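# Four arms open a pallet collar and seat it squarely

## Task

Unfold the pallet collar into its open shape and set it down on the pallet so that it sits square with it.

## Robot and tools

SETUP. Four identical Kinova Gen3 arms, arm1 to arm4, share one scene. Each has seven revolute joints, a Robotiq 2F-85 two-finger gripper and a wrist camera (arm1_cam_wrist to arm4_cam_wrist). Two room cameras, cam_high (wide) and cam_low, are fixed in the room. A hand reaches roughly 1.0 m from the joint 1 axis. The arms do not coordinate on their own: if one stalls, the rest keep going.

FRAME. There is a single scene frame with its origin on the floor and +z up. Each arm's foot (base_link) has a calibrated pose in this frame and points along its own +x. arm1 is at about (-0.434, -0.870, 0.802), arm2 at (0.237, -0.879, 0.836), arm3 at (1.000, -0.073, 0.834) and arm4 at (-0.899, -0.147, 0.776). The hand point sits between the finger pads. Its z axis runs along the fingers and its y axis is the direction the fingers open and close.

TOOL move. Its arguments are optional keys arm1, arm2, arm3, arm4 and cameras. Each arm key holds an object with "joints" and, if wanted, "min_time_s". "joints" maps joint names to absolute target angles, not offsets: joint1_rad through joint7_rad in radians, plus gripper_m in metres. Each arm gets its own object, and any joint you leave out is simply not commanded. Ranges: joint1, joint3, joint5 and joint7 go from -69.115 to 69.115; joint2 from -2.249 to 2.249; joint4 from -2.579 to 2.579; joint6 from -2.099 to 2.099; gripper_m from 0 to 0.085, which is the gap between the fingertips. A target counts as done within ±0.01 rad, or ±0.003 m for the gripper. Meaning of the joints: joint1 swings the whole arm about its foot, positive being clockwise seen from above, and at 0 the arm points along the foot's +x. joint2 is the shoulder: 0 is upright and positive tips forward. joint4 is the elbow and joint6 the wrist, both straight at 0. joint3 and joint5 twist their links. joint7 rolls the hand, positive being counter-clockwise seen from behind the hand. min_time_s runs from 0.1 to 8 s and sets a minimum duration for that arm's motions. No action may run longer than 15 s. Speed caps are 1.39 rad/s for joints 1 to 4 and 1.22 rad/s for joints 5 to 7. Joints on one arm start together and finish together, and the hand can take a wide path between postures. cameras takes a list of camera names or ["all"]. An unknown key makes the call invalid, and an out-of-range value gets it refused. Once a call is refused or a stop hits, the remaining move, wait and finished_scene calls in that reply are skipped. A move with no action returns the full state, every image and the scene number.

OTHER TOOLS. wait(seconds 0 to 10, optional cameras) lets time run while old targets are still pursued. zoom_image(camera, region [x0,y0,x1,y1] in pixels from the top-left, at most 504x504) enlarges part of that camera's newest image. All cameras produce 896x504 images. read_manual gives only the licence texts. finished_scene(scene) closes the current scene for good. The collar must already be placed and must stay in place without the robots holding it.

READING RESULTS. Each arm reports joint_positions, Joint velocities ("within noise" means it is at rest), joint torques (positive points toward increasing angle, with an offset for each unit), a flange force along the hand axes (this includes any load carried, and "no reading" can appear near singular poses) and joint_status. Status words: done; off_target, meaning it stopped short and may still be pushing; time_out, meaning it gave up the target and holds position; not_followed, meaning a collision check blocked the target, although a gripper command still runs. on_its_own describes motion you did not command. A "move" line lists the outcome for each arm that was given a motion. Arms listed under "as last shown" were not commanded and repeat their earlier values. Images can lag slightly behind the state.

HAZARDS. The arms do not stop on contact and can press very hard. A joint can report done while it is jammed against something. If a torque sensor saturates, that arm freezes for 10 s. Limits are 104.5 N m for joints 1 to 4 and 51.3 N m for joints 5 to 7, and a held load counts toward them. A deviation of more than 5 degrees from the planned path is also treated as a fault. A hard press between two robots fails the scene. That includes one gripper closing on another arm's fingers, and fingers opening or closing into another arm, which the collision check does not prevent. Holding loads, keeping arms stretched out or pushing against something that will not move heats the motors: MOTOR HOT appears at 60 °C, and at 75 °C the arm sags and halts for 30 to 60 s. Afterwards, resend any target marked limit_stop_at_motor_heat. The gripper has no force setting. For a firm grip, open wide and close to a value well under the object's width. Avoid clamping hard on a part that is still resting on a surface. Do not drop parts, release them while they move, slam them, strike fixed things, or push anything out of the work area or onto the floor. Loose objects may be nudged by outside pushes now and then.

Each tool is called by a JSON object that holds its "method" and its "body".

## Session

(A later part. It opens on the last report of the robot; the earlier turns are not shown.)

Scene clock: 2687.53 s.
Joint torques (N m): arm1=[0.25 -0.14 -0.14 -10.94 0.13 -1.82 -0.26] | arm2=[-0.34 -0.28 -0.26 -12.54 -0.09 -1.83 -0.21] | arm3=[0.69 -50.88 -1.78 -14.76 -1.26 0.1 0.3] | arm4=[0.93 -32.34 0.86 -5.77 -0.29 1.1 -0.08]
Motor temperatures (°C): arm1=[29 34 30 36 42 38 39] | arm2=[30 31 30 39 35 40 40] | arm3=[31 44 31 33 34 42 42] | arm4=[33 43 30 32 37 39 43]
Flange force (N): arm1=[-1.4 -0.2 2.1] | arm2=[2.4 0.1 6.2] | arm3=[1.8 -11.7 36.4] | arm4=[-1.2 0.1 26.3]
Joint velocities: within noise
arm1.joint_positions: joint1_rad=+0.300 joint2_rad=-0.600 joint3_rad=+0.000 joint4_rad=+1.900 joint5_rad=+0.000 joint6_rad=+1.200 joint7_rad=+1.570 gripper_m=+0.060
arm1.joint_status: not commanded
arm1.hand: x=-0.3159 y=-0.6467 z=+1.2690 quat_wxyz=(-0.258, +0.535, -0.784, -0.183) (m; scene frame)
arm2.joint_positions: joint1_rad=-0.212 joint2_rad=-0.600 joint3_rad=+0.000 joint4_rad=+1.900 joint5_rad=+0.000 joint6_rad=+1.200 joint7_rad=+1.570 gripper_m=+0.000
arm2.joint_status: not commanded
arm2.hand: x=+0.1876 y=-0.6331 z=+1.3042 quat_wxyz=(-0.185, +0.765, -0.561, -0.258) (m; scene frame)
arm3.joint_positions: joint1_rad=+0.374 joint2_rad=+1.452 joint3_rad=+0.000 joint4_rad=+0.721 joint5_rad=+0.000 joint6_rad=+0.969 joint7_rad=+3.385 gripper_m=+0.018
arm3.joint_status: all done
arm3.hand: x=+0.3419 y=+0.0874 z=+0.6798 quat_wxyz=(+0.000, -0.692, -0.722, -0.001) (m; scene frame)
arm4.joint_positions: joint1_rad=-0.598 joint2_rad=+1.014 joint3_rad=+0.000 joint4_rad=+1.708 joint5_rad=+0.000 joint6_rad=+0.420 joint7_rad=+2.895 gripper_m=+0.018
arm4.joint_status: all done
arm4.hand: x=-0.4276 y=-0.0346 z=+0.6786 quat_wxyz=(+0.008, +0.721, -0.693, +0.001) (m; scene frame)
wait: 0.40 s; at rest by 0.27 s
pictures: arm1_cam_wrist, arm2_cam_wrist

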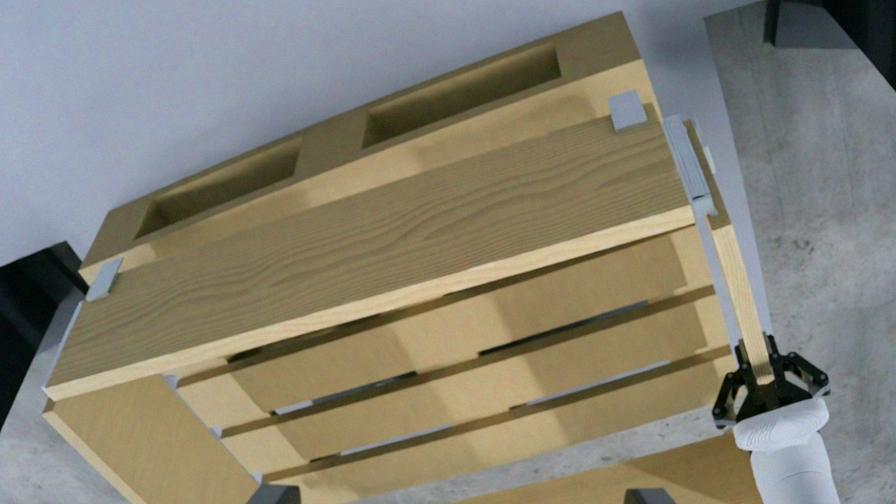

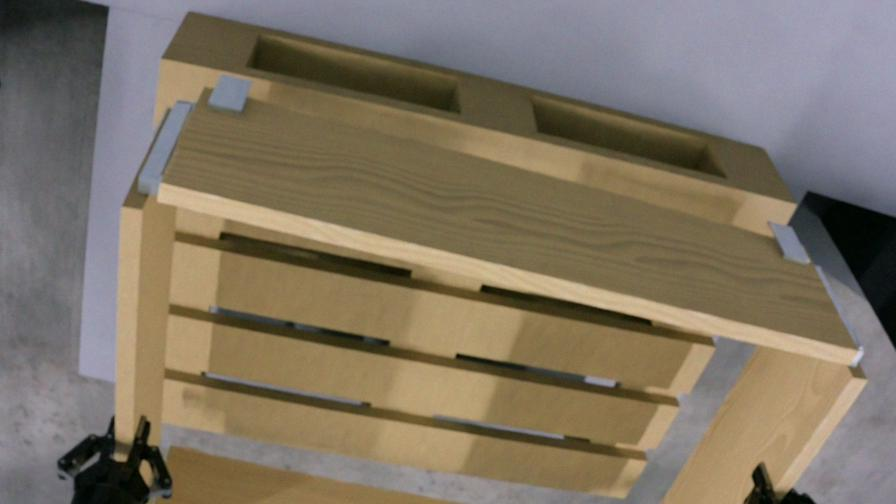

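{"method": "move", "body": {"cameras": ["arm3_cam_wrist","arm4_cam_wrist"]}}

Scene clock: 2793.70 s.
Joint torques (N m): arm1=[0.27 -0.19 -0.15 -10.96 0.11 -1.82 -0.19] | arm2=[-0.34 -0.28 -0.25 -12.63 -0.1 -1.84 -0.18] | arm3=[0.72 -50.83 -1.78 -14.84 -1.29 0.11 0.28] | arm4=[0.96 -32.28 0.93 -5.76 -0.33 1.11 -0.12]
Motor temperatures (°C): arm1=[29 34 30 36 42 38 39] | arm2=[30 31 30 39 35 40 39] | arm3=[31 45 31 34 34 42 42] | arm4=[33 42 30 32 37 39 43]
Flange force (N): arm1=[-1.5 0.0 2.2] | arm2=[2.6 0.2 6.4] | arm3=[1.5 -10.9 36.2] | arm4=[-1.1 0.2 26.2]
Joint velocities: within noise
arm1.joint_positions: joint1_rad=+0.300 joint2_rad=-0.600 joint3_rad=+0.000 joint4_rad=+1.900 joint5_rad=+0.000 joint6_rad=+1.200 joint7_rad=+1.570 gripper_m=+0.060
arm1.joint_status: not commanded
arm1.hand: x=-0.3159 y=-0.6467 z=+1.2690 quat_wxyz=(-0.258, +0.535, -0.784, -0.183) (m; scene frame)
arm2.joint_positions: joint1_rad=-0.212 joint2_rad=-0.600 joint3_rad=+0.000 joint4_rad=+1.900 joint5_rad=+0.000 joint6_rad=+1.200 joint7_rad=+1.570 gripper_m=+0.000
arm2.joint_status: not commanded
arm2.hand: x=+0.1876 y=-0.6331 z=+1.3042 quat_wxyz=(-0.185, +0.765, -0.561, -0.258) (m; scene frame)
arm3.joint_positions: joint1_rad=+0.374 joint2_rad=+1.452 joint3_rad=+0.000 joint4_rad=+0.721 joint5_rad=+0.000 joint6_rad=+0.969 joint7_rad=+3.385 gripper_m=+0.018
arm3.joint_status: all done
arm3.hand: x=+0.3419 y=+0.0874 z=+0.6798 quat_wxyz=(+0.000, -0.692, -0.722, -0.001) (m; scene frame)
arm4.joint_positions: joint1_rad=-0.598 joint2_rad=+1.014 joint3_rad=+0.000 joint4_rad=+1.708 joint5_rad=+0.000 joint6_rad=+0.420 joint7_rad=+2.895 gripper_m=+0.018
arm4.joint_status: all done
arm4.hand: x=-0.4276 y=-0.0346 z=+0.6786 quat_wxyz=(+0.008, +0.721, -0.693, +0.001) (m; scene frame)
pictures: arm3_cam_wrist, arm4_cam_wrist

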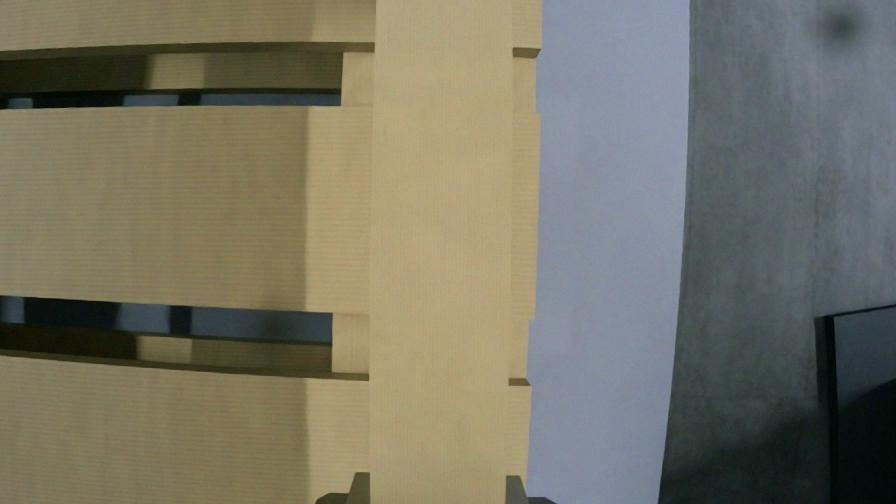

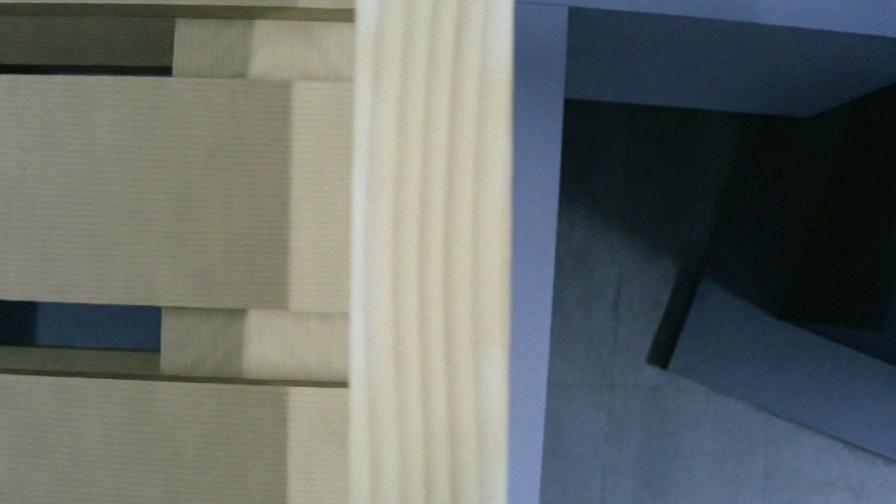

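{"method": "move", "body": {"arm3": {"joints":{"joint1_rad":0.3988,"joint2_rad":1.4138,"joint4_rad":0.8213,"joint6_rad":0.9065,"joint7_rad":3.4027},"min_time_s":2}, "arm4": {"joints":{"joint1_rad":-0.5792,"joint2_rad":1.0289,"joint4_rad":1.6480,"joint6_rad":0.4647,"joint7_rad":2.9067},"min_time_s":2}}}

{"method": "wait", "body": {"seconds": 0.4}}

Scene clock: 2915.50 s.
Joint torques (N m): arm1=[0.25 -0.24 -0.12 -10.95 0.17 -1.84 -0.26] | arm2=[-0.35 -0.27 -0.25 -12.59 -0.09 -1.84 -0.19] | arm3=[0.5 -51.37 -2.13 -15.77 -1.62 -0.88 -0.05] | arm4=[1.76 -34.74 1.62 -8.5 -0.51 -0.16 -0.42]
Motor temperatures (°C): arm1=[29 34 30 36 42 38 39] | arm2=[30 31 30 39 35 40 39] | arm3=[31 45 31 34 34 42 42] | arm4=[33 41 30 32 37 39 43]
Flange force (N): arm1=[-1.6 -0.1 2.2] | arm2=[2.5 0.2 6.3] | arm3=[1.1 -6.2 36.1] | arm4=[-1.6 3.0 26.4]
move: arm3 done; arm4 done
Joint velocities: within noise
arm1, arm2: as last shown
arm3.joint_positions: joint1_rad=+0.399 joint2_rad=+1.414 joint3_rad=+0.000 joint4_rad=+0.821 joint5_rad=+0.000 joint6_rad=+0.906 joint7_rad=+3.403 gripper_m=+0.018
arm3.joint_status: all done
arm3.hand: x=+0.3595 y=+0.1004 z=+0.6798 quat_wxyz=(+0.001, -0.695, -0.719, -0.001) (m; scene frame)
arm4.joint_positions: joint1_rad=-0.579 joint2_rad=+1.029 joint3_rad=+0.000 joint4_rad=+1.648 joint5_rad=+0.000 joint6_rad=+0.465 joint7_rad=+2.907 gripper_m=+0.018
arm4.joint_status: all done
arm4.hand: x=-0.4100 y=-0.0392 z=+0.6792 quat_wxyz=(+0.008, +0.718, -0.696, +0.001) (m; scene frame)
pictures: none

Scene clock: 2915.90 s.
Joint torques (N m): arm1=[0.18 -0.18 -0.17 -10.95 0.11 -1.82 -0.28] | arm2=[-0.35 -0.3 -0.25 -12.56 -0.04 -1.84 -0.16] | arm3=[0.48 -51.37 -2.12 -15.79 -1.58 -0.9 -0.03] | arm4=[1.66 -34.66 1.66 -8.5 -0.55 -0.1 -0.44]
Motor temperatures (°C): arm1=[29 34 30 36 42 38 39] | arm2=[30 31 30 39 35 40 39] | arm3=[31 45 31 34 34 42 42] | arm4=[33 41 30 32 37 39 43]
Flange force (N): arm1=[-1.5 -0.3 2.2] | arm2=[2.4 0.3 6.3] | arm3=[1.1 -6.1 36.0] | arm4=[-1.3 3.2 26.3]
Joint velocities: within noise
arm1.joint_positions: joint1_rad=+0.300 joint2_rad=-0.600 joint3_rad=+0.000 joint4_rad=+1.900 joint5_rad=+0.000 joint6_rad=+1.200 joint7_rad=+1.570 gripper_m=+0.060
arm1.joint_status: not commanded
arm1.hand: x=-0.3159 y=-0.6467 z=+1.2690 quat_wxyz=(-0.258, +0.535, -0.784, -0.183) (m; scene frame)
arm2.joint_positions: joint1_rad=-0.212 joint2_rad=-0.600 joint3_rad=+0.000 joint4_rad=+1.900 joint5_rad=+0.000 joint6_rad=+1.200 joint7_rad=+1.570 gripper_m=+0.000
arm2.joint_status: not commanded
arm2.hand: x=+0.1876 y=-0.6331 z=+1.3042 quat_wxyz=(-0.185, +0.765, -0.561, -0.258) (m; scene frame)
arm3.joint_positions: joint1_rad=+0.399 joint2_rad=+1.414 joint3_rad=+0.000 joint4_rad=+0.821 joint5_rad=+0.000 joint6_rad=+0.906 joint7_rad=+3.403 gripper_m=+0.018
arm3.joint_status: all done
arm3.hand: x=+0.3595 y=+0.1004 z=+0.6798 quat_wxyz=(+0.001, -0.695, -0.719, -0.001) (m; scene frame)
arm4.joint_positions: joint1_rad=-0.579 joint2_rad=+1.029 joint3_rad=+0.000 joint4_rad=+1.648 joint5_rad=+0.000 joint6_rad=+0.465 joint7_rad=+2.907 gripper_m=+0.018
arm4.joint_status: all done
arm4.hand: x=-0.4100 y=-0.0392 z=+0.6792 quat_wxyz=(+0.008, +0.718, -0.696, +0.001) (m; scene frame)
wait: 0.40 s; at rest by 0.27 s
pictures: none

{"method": "move", "body": {"arm3": {"joints":{"joint1_rad":0.4242,"joint2_rad":1.3817,"joint4_rad":0.9082,"joint6_rad":0.8517,"joint7_rad":3.4211},"min_time_s":2}, "arm4": {"joints":{"joint1_rad":-0.5612,"joint2_rad":1.0466,"joint4_rad":1.5858,"joint6_rad":0.5092,"joint7_rad":2.9177},"min_time_s":2}}}

{"method": "wait", "body": {"seconds": 0.4, "cameras": ["arm2_cam_wrist","arm1_cam_wrist","arm3_cam_wrist","arm4_cam_wrist"]}}

{"method": "zoom_image", "body": {"camera": "arm2_cam_wrist", "region": [100, 0, 400, 250]}}

{"method": "zoom_image", "body": {"camera": "arm2_cam_wrist", "region": [596, 150, 896, 400]}}

{"method": "zoom_image", "body": {"camera": "arm2_cam_wrist", "region": [40, 254, 340, 504]}}

Scene clock: 2926.83 s.
Joint torques (N m): arm1=[0.28 -0.11 -0.14 -10.88 0.17 -1.83 -0.22] | arm2=[-0.4 -0.32 -0.2 -12.59 -0.07 -1.82 -0.2] | arm3=[-0.01 -51.87 -2.71 -16.47 -1.91 -1.59 -0.18] | arm4=[2.05 -36.05 1.92 -10.27 -0.58 -0.65 -0.63]
Motor temperatures (°C): arm1=[29 34 30 36 42 38 39] | arm2=[30 31 30 39 35 40 39] | arm3=[31 47 31 34 34 42 42] | arm4=[33 42 30 32 37 38 43]
Flange force (N): arm1=[-1.5 -0.1 1.9] | arm2=[2.4 0.4 6.4] | arm3=[1.1 -2.7 36.5] | arm4=[-1.2 5.5 25.8]
move: arm3 done; arm4 done
Joint velocities: within noise
arm1, arm2: as last shown
arm3.joint_positions: joint1_rad=+0.424 joint2_rad=+1.382 joint3_rad=+0.000 joint4_rad=+0.908 joint5_rad=+0.000 joint6_rad=+0.852 joint7_rad=+3.421 gripper_m=+0.018
arm3.joint_status: all done
arm3.hand: x=+0.3770 y=+0.1133 z=+0.6799 quat_wxyz=(+0.001, -0.697, -0.717, -0.001) (m; scene frame)
arm4.joint_positions: joint1_rad=-0.561 joint2_rad=+1.047 joint3_rad=+0.000 joint4_rad=+1.586 joint5_rad=+0.000 joint6_rad=+0.509 joint7_rad=+2.918 gripper_m=+0.018
arm4.joint_status: all done
arm4.hand: x=-0.3925 y=-0.0441 z=+0.6792 quat_wxyz=(+0.008, +0.716, -0.698, +0.001) (m; scene frame)
pictures: none

Scene clock: 2927.23 s.
Joint torques (N m): arm1=[0.24 -0.15 -0.15 -10.97 0.16 -1.79 -0.25] | arm2=[-0.38 -0.29 -0.24 -12.57 -0.07 -1.82 -0.17] | arm3=[-0.02 -51.91 -2.71 -16.48 -1.92 -1.59 -0.16] | arm4=[2.05 -36.1 1.98 -10.26 -0.57 -0.65 -0.68]
Motor temperatures (°C): arm1=[29 34 30 36 42 38 39] | arm2=[30 31 30 39 35 40 39] | arm3=[31 47 31 34 34 42 42] | arm4=[33 42 30 32 37 38 43]
Flange force (N): arm1=[-1.4 -0.2 2.3] | arm2=[2.4 0.3 6.4] | arm3=[1.1 -2.7 36.6] | arm4=[-1.2 5.4 25.9]
Joint velocities: within noise
arm1.joint_positions: joint1_rad=+0.300 joint2_rad=-0.600 joint3_rad=+0.000 joint4_rad=+1.900 joint5_rad=+0.000 joint6_rad=+1.200 joint7_rad=+1.570 gripper_m=+0.060
arm1.joint_status: not commanded
arm1.hand: x=-0.3159 y=-0.6467 z=+1.2690 quat_wxyz=(-0.258, +0.535, -0.784, -0.183) (m; scene frame)
arm2.joint_positions: joint1_rad=-0.212 joint2_rad=-0.600 joint3_rad=+0.000 joint4_rad=+1.900 joint5_rad=+0.000 joint6_rad=+1.200 joint7_rad=+1.570 gripper_m=+0.000
arm2.joint_status: not commanded
arm2.hand: x=+0.1876 y=-0.6331 z=+1.3042 quat_wxyz=(-0.185, +0.765, -0.561, -0.258) (m; scene frame)
arm3.joint_positions: joint1_rad=+0.424 joint2_rad=+1.382 joint3_rad=+0.000 joint4_rad=+0.908 joint5_rad=+0.000 joint6_rad=+0.852 joint7_rad=+3.421 gripper_m=+0.018
arm3.joint_status: all done
arm3.hand: x=+0.3770 y=+0.1133 z=+0.6799 quat_wxyz=(+0.001, -0.697, -0.717, -0.001) (m; scene frame)
arm4.joint_positions: joint1_rad=-0.561 joint2_rad=+1.047 joint3_rad=+0.000 joint4_rad=+1.586 joint5_rad=+0.000 joint6_rad=+0.509 joint7_rad=+2.918 gripper_m=+0.018
arm4.joint_status: all done
arm4.hand: x=-0.3925 y=-0.0441 z=+0.6792 quat_wxyz=(+0.008, +0.716, -0.698, +0.001) (m; scene frame)
wait: 0.40 s; at rest by 0.27 s
pictures: arm1_cam_wrist, arm2_cam_wrist, arm3_cam_wrist, arm4_cam_wrist

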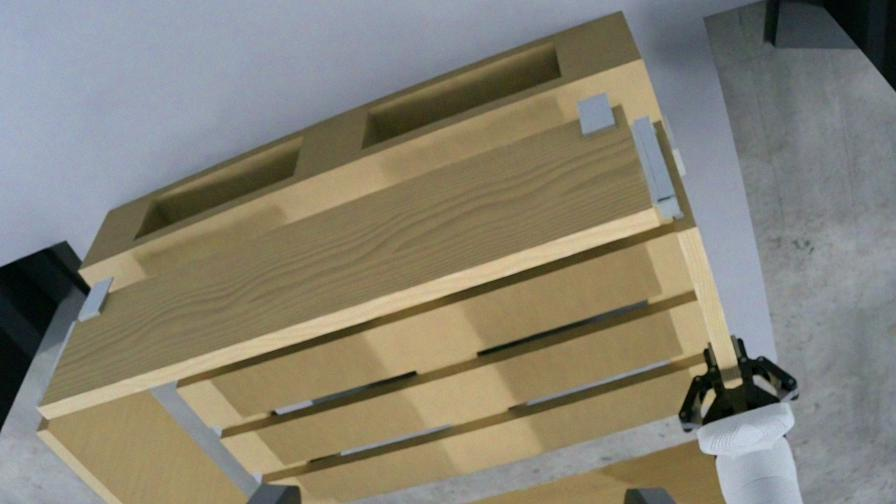

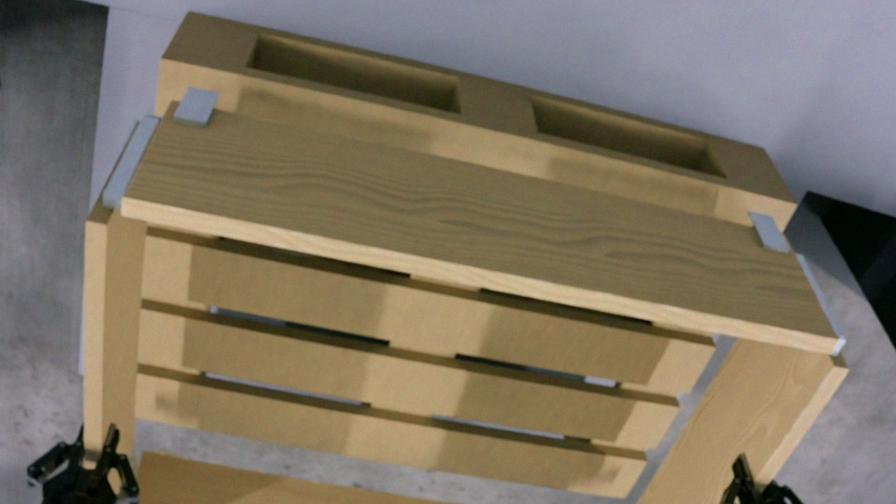

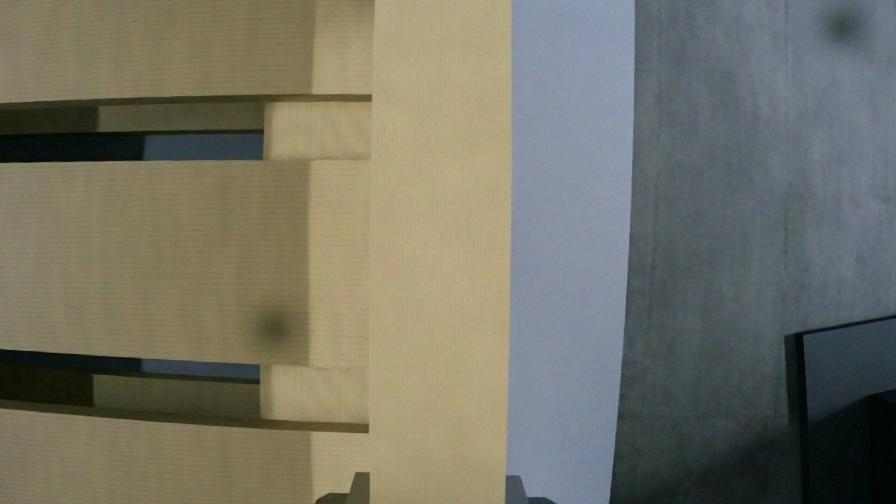

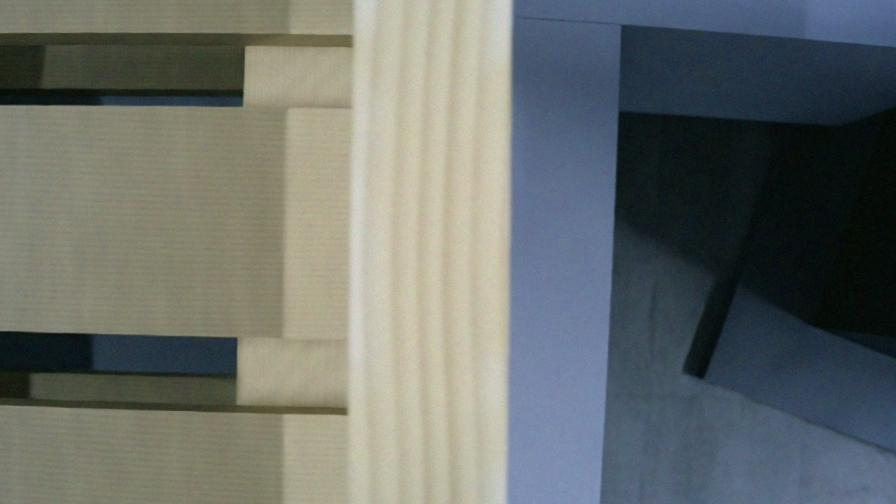

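Scaled by 1.680 from the camera's 896x504 image, which has a finer 1280x720 frame.

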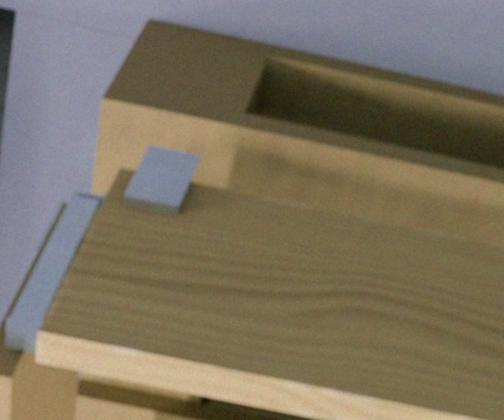

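Scaled by 1.680 from the camera's 896x504 image, which has a finer 1280x720 frame.

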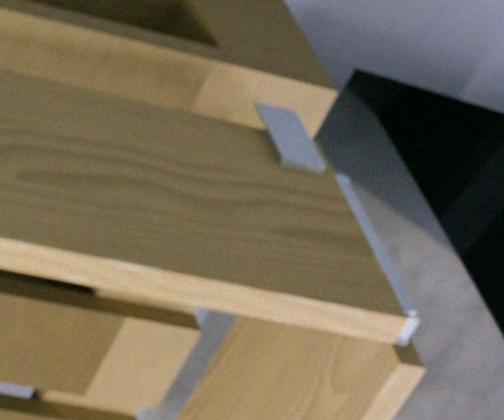

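Scaled by 1.680 from the camera's 896x504 image, which has a finer 1280x720 frame.

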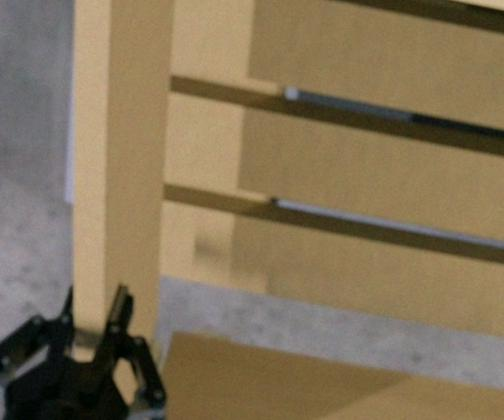

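{"method": "zoom_image", "body": {"camera": "arm2_cam_wrist", "region": [110, 384, 480, 504]}}

{"method": "zoom_image", "body": {"camera": "arm1_cam_wrist", "region": [400, 384, 770, 504]}}

Scaled by 1.362 from the camera's 896x504 image, which has a finer 1280x720 frame.

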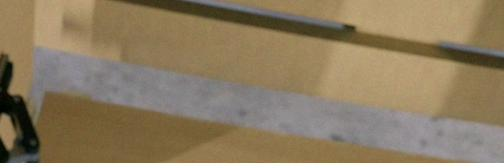

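Scaled by 1.362 from the camera's 896x504 image, which has a finer 1280x720 frame.

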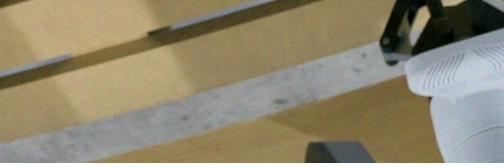

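{"method": "move", "body": {"arm3": {"joints":{"joint1_rad":0.4060,"joint2_rad":1.4168,"joint4_rad":0.8968,"joint6_rad":0.8280,"joint7_rad":3.4030},"min_time_s":2}, "arm4": {"joints":{"joint1_rad":-0.5395,"joint2_rad":1.0856,"joint4_rad":1.5860,"joint6_rad":0.4701,"joint7_rad":2.9394},"min_time_s":2}, "arm1": {"joints":{"joint1_rad":0.0195,"joint2_rad":0.8115,"joint4_rad":1.2039,"joint6_rad":1.1262,"joint7_rad":1.6596},"min_time_s":3}, "arm2": {"joints":{"joint1_rad":0.2076,"joint2_rad":1.0723,"joint4_rad":1.0241,"joint6_rad":1.0452,"joint7_rad":1.6822},"min_time_s":3}}}

{"method": "wait", "body": {"seconds": 0.5, "cameras": ["arm1_cam_wrist","arm2_cam_wrist","cam_low"]}}

Scene clock: 3207.40 s.
Joint torques (N m): arm1=[0.08 -24.67 0.45 -8.44 0.12 -0.06 -0.19] | arm2=[-0.52 -25.99 0.43 -9.85 -0.1 -0.07 -0.15] | arm3=[0.23 -51.03 -2.39 -15.47 -1.71 -1.14 -0.08] | arm4=[1.7 -36.07 1.72 -9.2 -0.56 -0.38 -0.5]
Motor temperatures (°C): arm1=[29 34 30 36 42 38 39] | arm2=[30 31 30 39 35 40 39] | arm3=[30 62 31 33 34 42 42] | arm4=[33 42 30 34 37 38 43]
Flange force (N): arm1=[-3.1 -0.3 2.4] | arm2=[10.3 0.7 1.5] | arm3=[0.8 -3.6 36.3] | arm4=[-1.1 4.3 26.4]
move: arm1 done; arm2 done; arm3 done; arm4 done
MOTOR HOT: the motor of arm3's joint2_rad reports 62 °C; the controller stops that arm at 75 °C. To cool a motor, set the load down, stop pushing, or move to a pose that needs little force.
Joint velocities: within noise
arm1.joint_positions: joint1_rad=+0.019 joint2_rad=+0.811 joint3_rad=+0.000 joint4_rad=+1.204 joint5_rad=+0.000 joint6_rad=+1.126 joint7_rad=+1.660 gripper_m=+0.060
arm1.joint_status: all done
arm1.hand: x=-0.3564 y=-0.2860 z=+0.9327 quat_wxyz=(+0.001, +0.707, -0.707, -0.005) (m; scene frame)
arm2.joint_positions: joint1_rad=+0.208 joint2_rad=+1.072 joint3_rad=+0.000 joint4_rad=+1.024 joint5_rad=+0.000 joint6_rad=+1.045 joint7_rad=+1.682 gripper_m=+0.000
arm2.joint_status: all done
arm2.hand: x=+0.3324 y=-0.2444 z=+0.8542 quat_wxyz=(+0.002, +0.707, -0.707, -0.004) (m; scene frame)
arm3.joint_positions: joint1_rad=+0.406 joint2_rad=+1.417 joint3_rad=+0.000 joint4_rad=+0.897 joint5_rad=+0.000 joint6_rad=+0.828 joint7_rad=+3.403 gripper_m=+0.018
arm3.joint_status: all done
arm3.hand: x=+0.3761 y=+0.1014 z=+0.6598 quat_wxyz=(+0.001, -0.697, -0.717, -0.001) (m; scene frame)
arm4.joint_positions: joint1_rad=-0.539 joint2_rad=+1.086 joint3_rad=+0.000 joint4_rad=+1.586 joint5_rad=+0.000 joint6_rad=+0.470 joint7_rad=+2.939 gripper_m=+0.018
arm4.joint_status: all done
arm4.hand: x=-0.3934 y=-0.0561 z=+0.6592 quat_wxyz=(+0.008, +0.716, -0.698, +0.001) (m; scene frame)
pictures: none

Scene clock: 3207.90 s.
Joint torques (N m): arm1=[0 -24.67 0.43 -8.53 0.18 -0.06 -0.29] | arm2=[-0.48 -25.95 0.43 -9.81 -0.08 -0.07 -0.18] | arm3=[0.27 -51.03 -2.5 -15.44 -1.75 -1.15 -0.09] | arm4=[1.77 -36.11 1.66 -9.15 -0.57 -0.36 -0.5]
Motor temperatures (°C): arm1=[29 34 30 36 42 38 39] | arm2=[30 31 30 39 35 40 39] | arm3=[30 62 31 33 34 42 42] | arm4=[33 42 30 34 37 38 43]
Flange force (N): arm1=[-2.7 -0.6 2.5] | arm2=[10.2 0.7 1.5] | arm3=[0.8 -3.9 36.4] | arm4=[-1.3 4.1 26.5]
MOTOR HOT: still on. The motor of arm3's joint2_rad reports 62 °C.
Joint velocities: within noise
arm1.joint_positions: joint1_rad=+0.019 joint2_rad=+0.811 joint3_rad=+0.000 joint4_rad=+1.204 joint5_rad=+0.000 joint6_rad=+1.126 joint7_rad=+1.660 gripper_m=+0.060
arm1.joint_status: all done
arm1.hand: x=-0.3564 y=-0.2860 z=+0.9327 quat_wxyz=(+0.001, +0.707, -0.707, -0.005) (m; scene frame)
arm2.joint_positions: joint1_rad=+0.208 joint2_rad=+1.072 joint3_rad=+0.000 joint4_rad=+1.024 joint5_rad=+0.000 joint6_rad=+1.045 joint7_rad=+1.682 gripper_m=+0.000
arm2.joint_status: all done
arm2.hand: x=+0.3324 y=-0.2444 z=+0.8542 quat_wxyz=(+0.002, +0.707, -0.707, -0.004) (m; scene frame)
arm3.joint_positions: joint1_rad=+0.406 joint2_rad=+1.417 joint3_rad=+0.000 joint4_rad=+0.897 joint5_rad=+0.000 joint6_rad=+0.828 joint7_rad=+3.403 gripper_m=+0.018
arm3.joint_status: all done
arm3.hand: x=+0.3761 y=+0.1014 z=+0.6598 quat_wxyz=(+0.001, -0.697, -0.717, -0.001) (m; scene frame)
arm4.joint_positions: joint1_rad=-0.539 joint2_rad=+1.086 joint3_rad=+0.000 joint4_rad=+1.586 joint5_rad=+0.000 joint6_rad=+0.470 joint7_rad=+2.939 gripper_m=+0.018
arm4.joint_status: all done
arm4.hand: x=-0.3934 y=-0.0561 z=+0.6592 quat_wxyz=(+0.008, +0.716, -0.698, +0.001) (m; scene frame)
wait: 0.50 s; at rest by 0.27 s
pictures: arm1_cam_wrist, arm2_cam_wrist, cam_low

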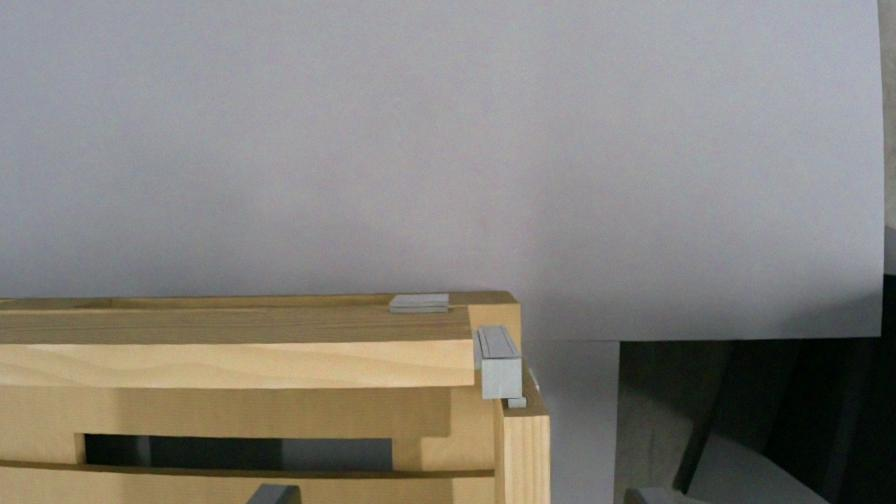

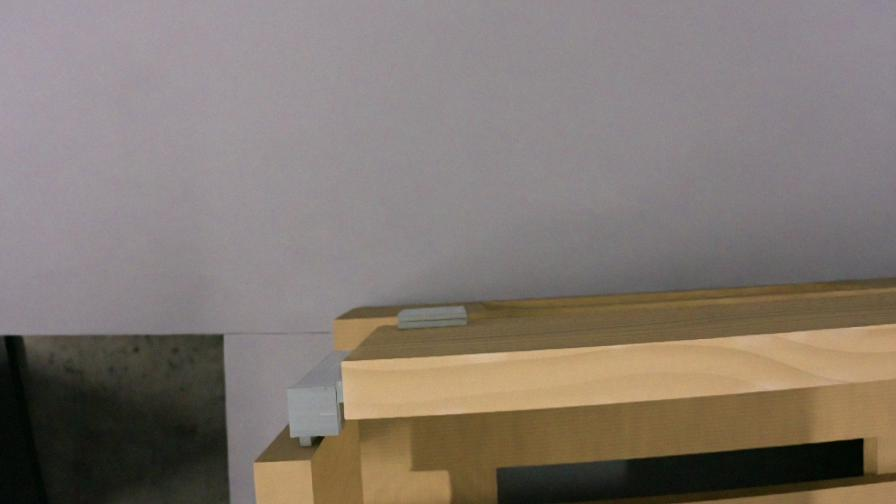

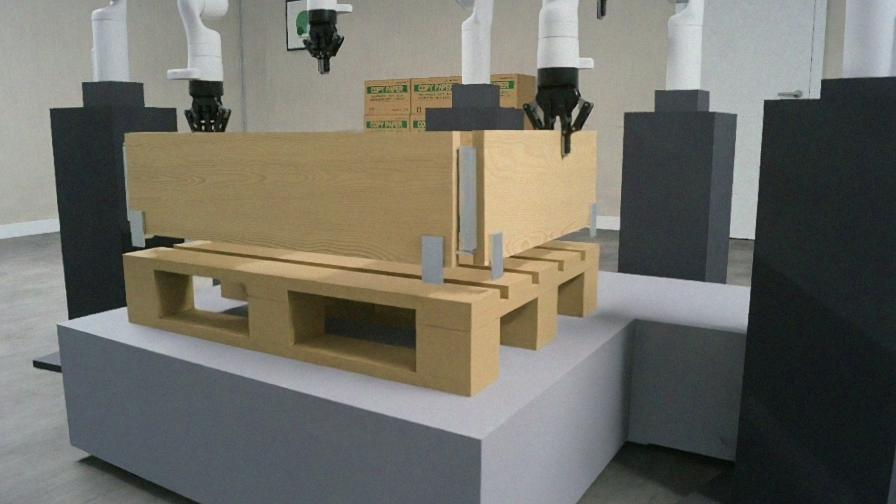

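{"method": "move", "body": {"arm3": {"joints":{"joint1_rad":0.4029,"joint2_rad":1.4325,"joint4_rad":0.8740,"joint6_rad":0.8351,"joint7_rad":3.4033},"min_time_s":1.5}, "arm4": {"joints":{"joint1_rad":-0.5247,"joint2_rad":1.0921,"joint4_rad":1.5989,"joint6_rad":0.4506,"joint7_rad":2.9577},"min_time_s":1.5}, "cameras": ["arm1_cam_wrist","arm2_cam_wrist","cam_low"]}}

{"method": "zoom_image", "body": {"camera": "arm1_cam_wrist", "region": [360, 270, 600, 450]}}

{"method": "zoom_image", "body": {"camera": "arm2_cam_wrist", "region": [240, 290, 500, 480]}}

{"method": "zoom_image", "body": {"camera": "cam_low", "region": [380, 200, 620, 360]}}

{"method": "zoom_image", "body": {"camera": "cam_low", "region": [100, 180, 340, 340]}}

Scene clock: 3264.50 s.
Joint torques (N m): arm1=[0.1 -24.68 0.37 -8.48 0.15 -0.03 -0.23] | arm2=[-0.5 -25.95 0.48 -9.82 -0.09 -0.1 -0.17] | arm3=[0.62 -50.34 -2.21 -14.56 -1.56 -0.58 0.03] | arm4=[1.33 -34.86 1.36 -7.51 -0.4 0.36 -0.35]
Motor temperatures (°C): arm1=[29 35 30 36 42 38 39] | arm2=[30 32 30 39 35 40 39] | arm3=[30 57 31 33 34 42 42] | arm4=[33 43 30 33 37 38 43]
Flange force (N): arm1=[-2.9 -0.3 2.5] | arm2=[10.2 0.7 1.4] | arm3=[0.7 -6.0 36.4] | arm4=[-1.1 1.9 26.2]
move: arm3 done; arm4 done
MOTOR HOT: cleared for the motors of arm3.
Joint velocities: within noise
arm1, arm2: as last shown
arm3.joint_positions: joint1_rad=+0.403 joint2_rad=+1.432 joint3_rad=+0.000 joint4_rad=+0.874 joint5_rad=+0.000 joint6_rad=+0.835 joint7_rad=+3.403 gripper_m=+0.018
arm3.joint_status: all done
arm3.hand: x=+0.3732 y=+0.1001 z=+0.6549 quat_wxyz=(+0.001, -0.696, -0.718, -0.001) (m; scene frame)
arm4.joint_positions: joint1_rad=-0.525 joint2_rad=+1.092 joint3_rad=+0.000 joint4_rad=+1.599 joint5_rad=+0.000 joint6_rad=+0.451 joint7_rad=+2.958 gripper_m=+0.018
arm4.joint_status: all done
arm4.hand: x=-0.3962 y=-0.0645 z=+0.6542 quat_wxyz=(+0.008, +0.717, -0.697, +0.001) (m; scene frame)
pictures: arm1_cam_wrist, arm2_cam_wrist, cam_low

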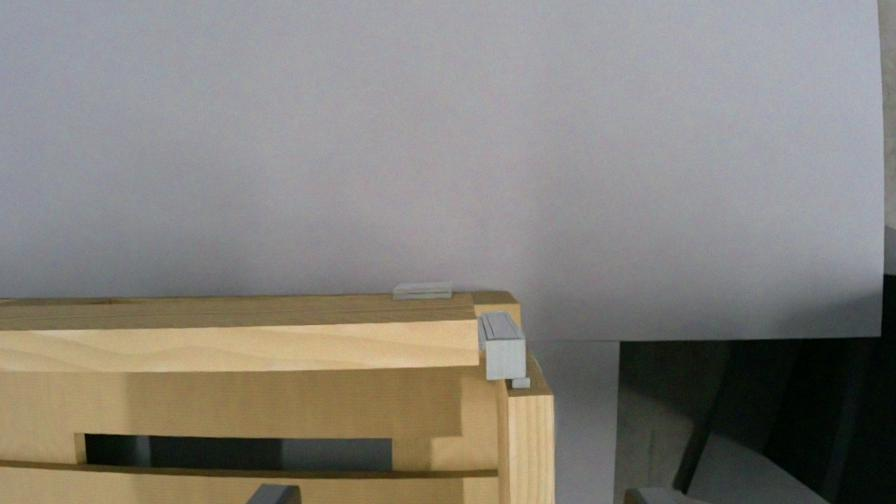

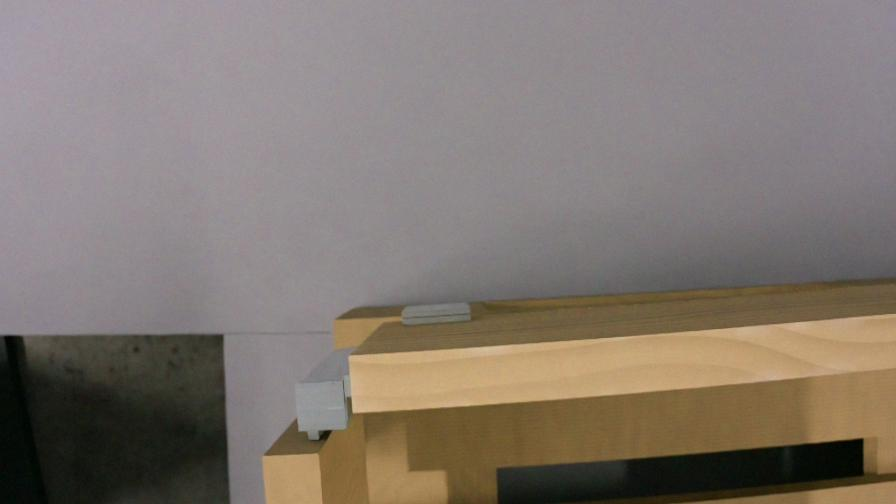

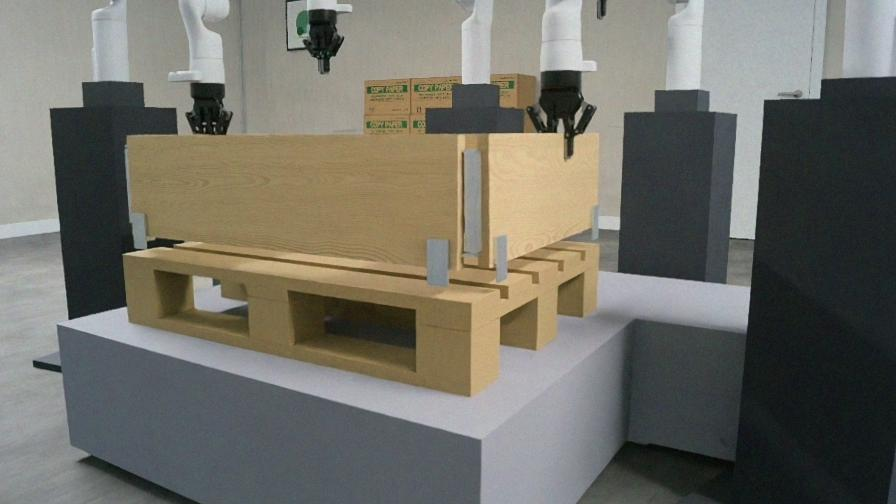

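Scaled by 2.100 from the camera's 896x504 image, which has a finer 1280x720 frame.

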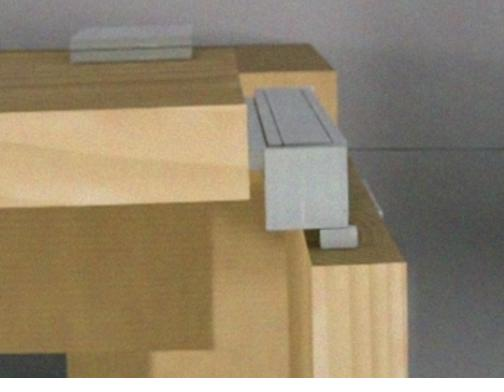

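Scaled by 1.938 from the camera's 896x504 image, which has a finer 1280x720 frame.

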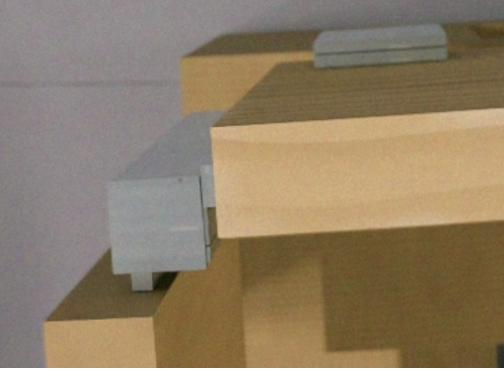

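Scaled by 2.100 from the camera's 896x504 image, which has a finer 1280x720 frame.

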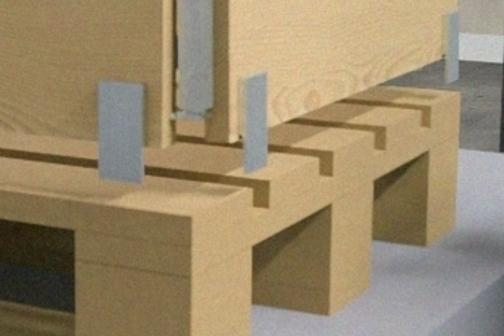

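Scaled by 2.100 from the camera's 896x504 image, which has a finer 1280x720 frame.

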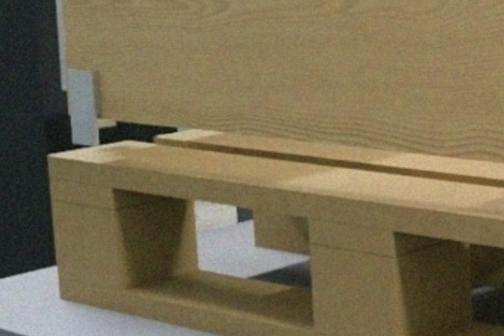

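{"method": "move", "body": {"arm3": {"joints":{"joint1_rad":0.4044,"joint2_rad":1.4563,"joint4_rad":0.8507,"joint6_rad":0.8346,"joint7_rad":3.4031},"min_time_s":1.5}, "arm4": {"joints":{"joint1_rad":-0.5350,"joint2_rad":1.1135,"joint4_rad":1.5911,"joint6_rad":0.4370,"joint7_rad":2.9457},"min_time_s":1.5}, "cameras": ["arm1_cam_wrist","arm2_cam_wrist","cam_low"]}}

{"method": "zoom_image", "body": {"camera": "arm1_cam_wrist", "region": [360, 270, 600, 450]}}

{"method": "zoom_image", "body": {"camera": "arm2_cam_wrist", "region": [240, 290, 500, 480]}}

{"method": "zoom_image", "body": {"camera": "cam_low", "region": [380, 200, 620, 360]}}

{"method": "zoom_image", "body": {"camera": "cam_low", "region": [110, 190, 230, 290]}}

Scene clock: 3326.83 s.
Joint torques (N m): arm1=[0 -24.64 0.39 -8.51 0.13 0 -0.26] | arm2=[-0.48 -25.96 0.41 -9.78 -0.08 -0.08 -0.18] | arm3=[0.2 -51.19 -2.42 -15.26 -1.69 -0.96 -0.02] | arm4=[1.54 -35.67 1.51 -8.37 -0.5 -0.08 -0.44]
Motor temperatures (°C): arm1=[29 35 30 36 42 38 39] | arm2=[30 33 30 39 35 40 39] | arm3=[30 53 31 34 34 42 42] | arm4=[33 42 30 33 37 38 43]
Flange force (N): arm1=[-2.5 -0.5 2.5] | arm2=[10.0 0.7 1.4] | arm3=[1.0 -4.6 36.8] | arm4=[-1.0 4.1 26.3]
move: arm3 done; arm4 done
Joint velocities: within noise
arm1, arm2: as last shown
arm3.joint_positions: joint1_rad=+0.404 joint2_rad=+1.456 joint3_rad=+0.000 joint4_rad=+0.851 joint5_rad=+0.000 joint6_rad=+0.835 joint7_rad=+3.403 gripper_m=+0.018
arm3.joint_status: all done
arm3.hand: x=+0.3723 y=+0.1013 z=+0.6449 quat_wxyz=(+0.001, -0.697, -0.717, -0.001) (m; scene frame)
arm4.joint_positions: joint1_rad=-0.535 joint2_rad=+1.113 joint3_rad=+0.000 joint4_rad=+1.591 joint5_rad=+0.000 joint6_rad=+0.437 joint7_rad=+2.946 gripper_m=+0.018
arm4.joint_status: all done
arm4.hand: x=-0.3970 y=-0.0594 z=+0.6442 quat_wxyz=(+0.008, +0.717, -0.697, +0.001) (m; scene frame)
pictures: arm1_cam_wrist, arm2_cam_wrist, cam_low

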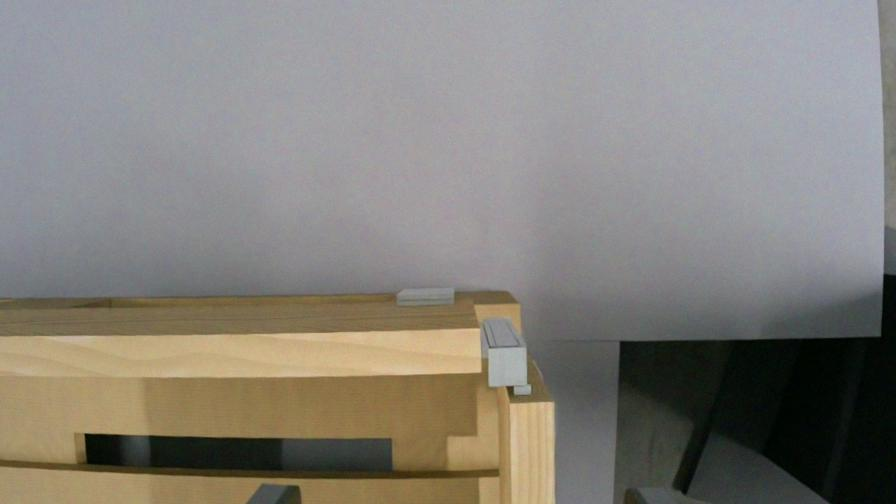

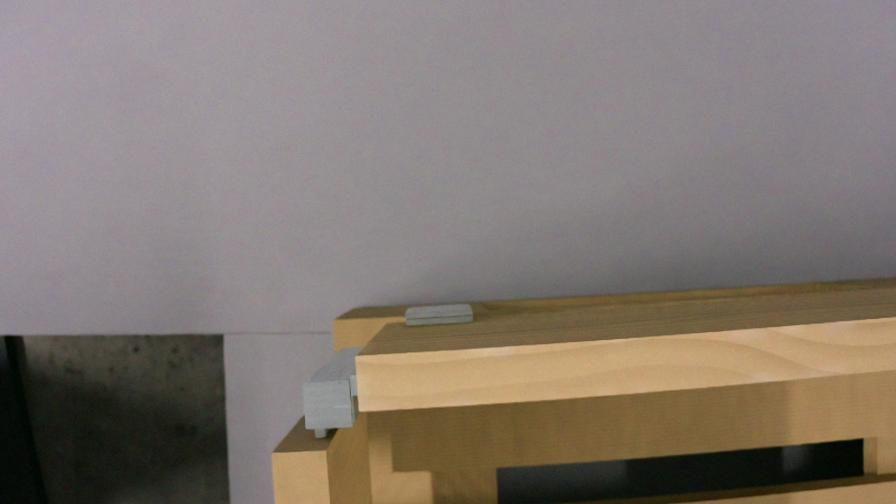

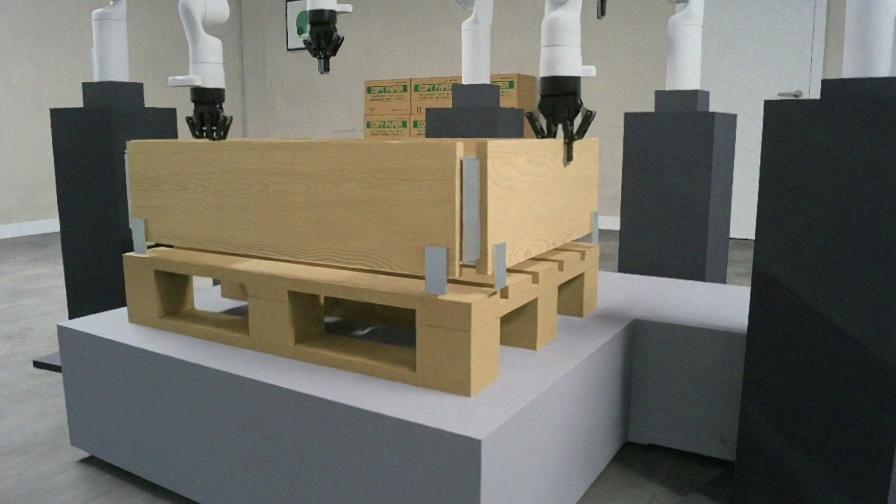

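Scaled by 2.100 from the camera's 896x504 image, which has a finer 1280x720 frame.

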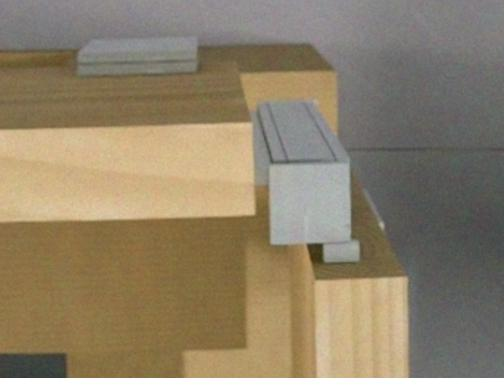

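Scaled by 1.938 from the camera's 896x504 image, which has a finer 1280x720 frame.

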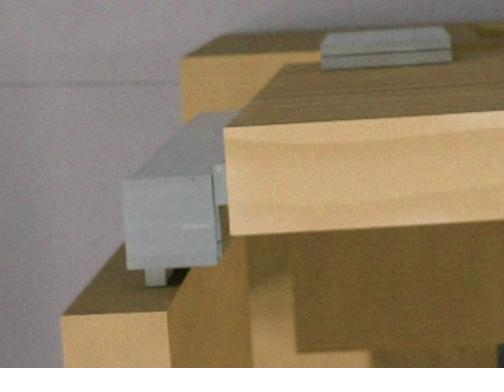

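Scaled by 2.100 from the camera's 896x504 image, which has a finer 1280x720 frame.

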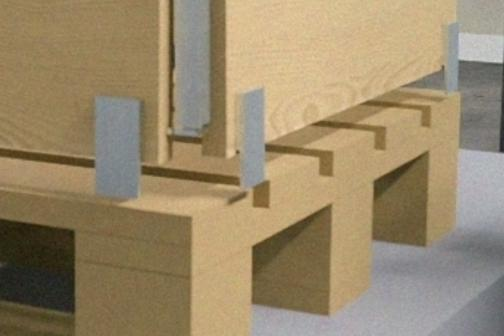

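Scaled by 4.200 from the camera's 896x504 image, which has a finer 1280x720 frame.

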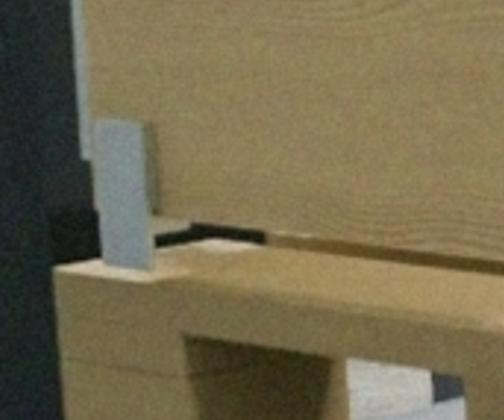

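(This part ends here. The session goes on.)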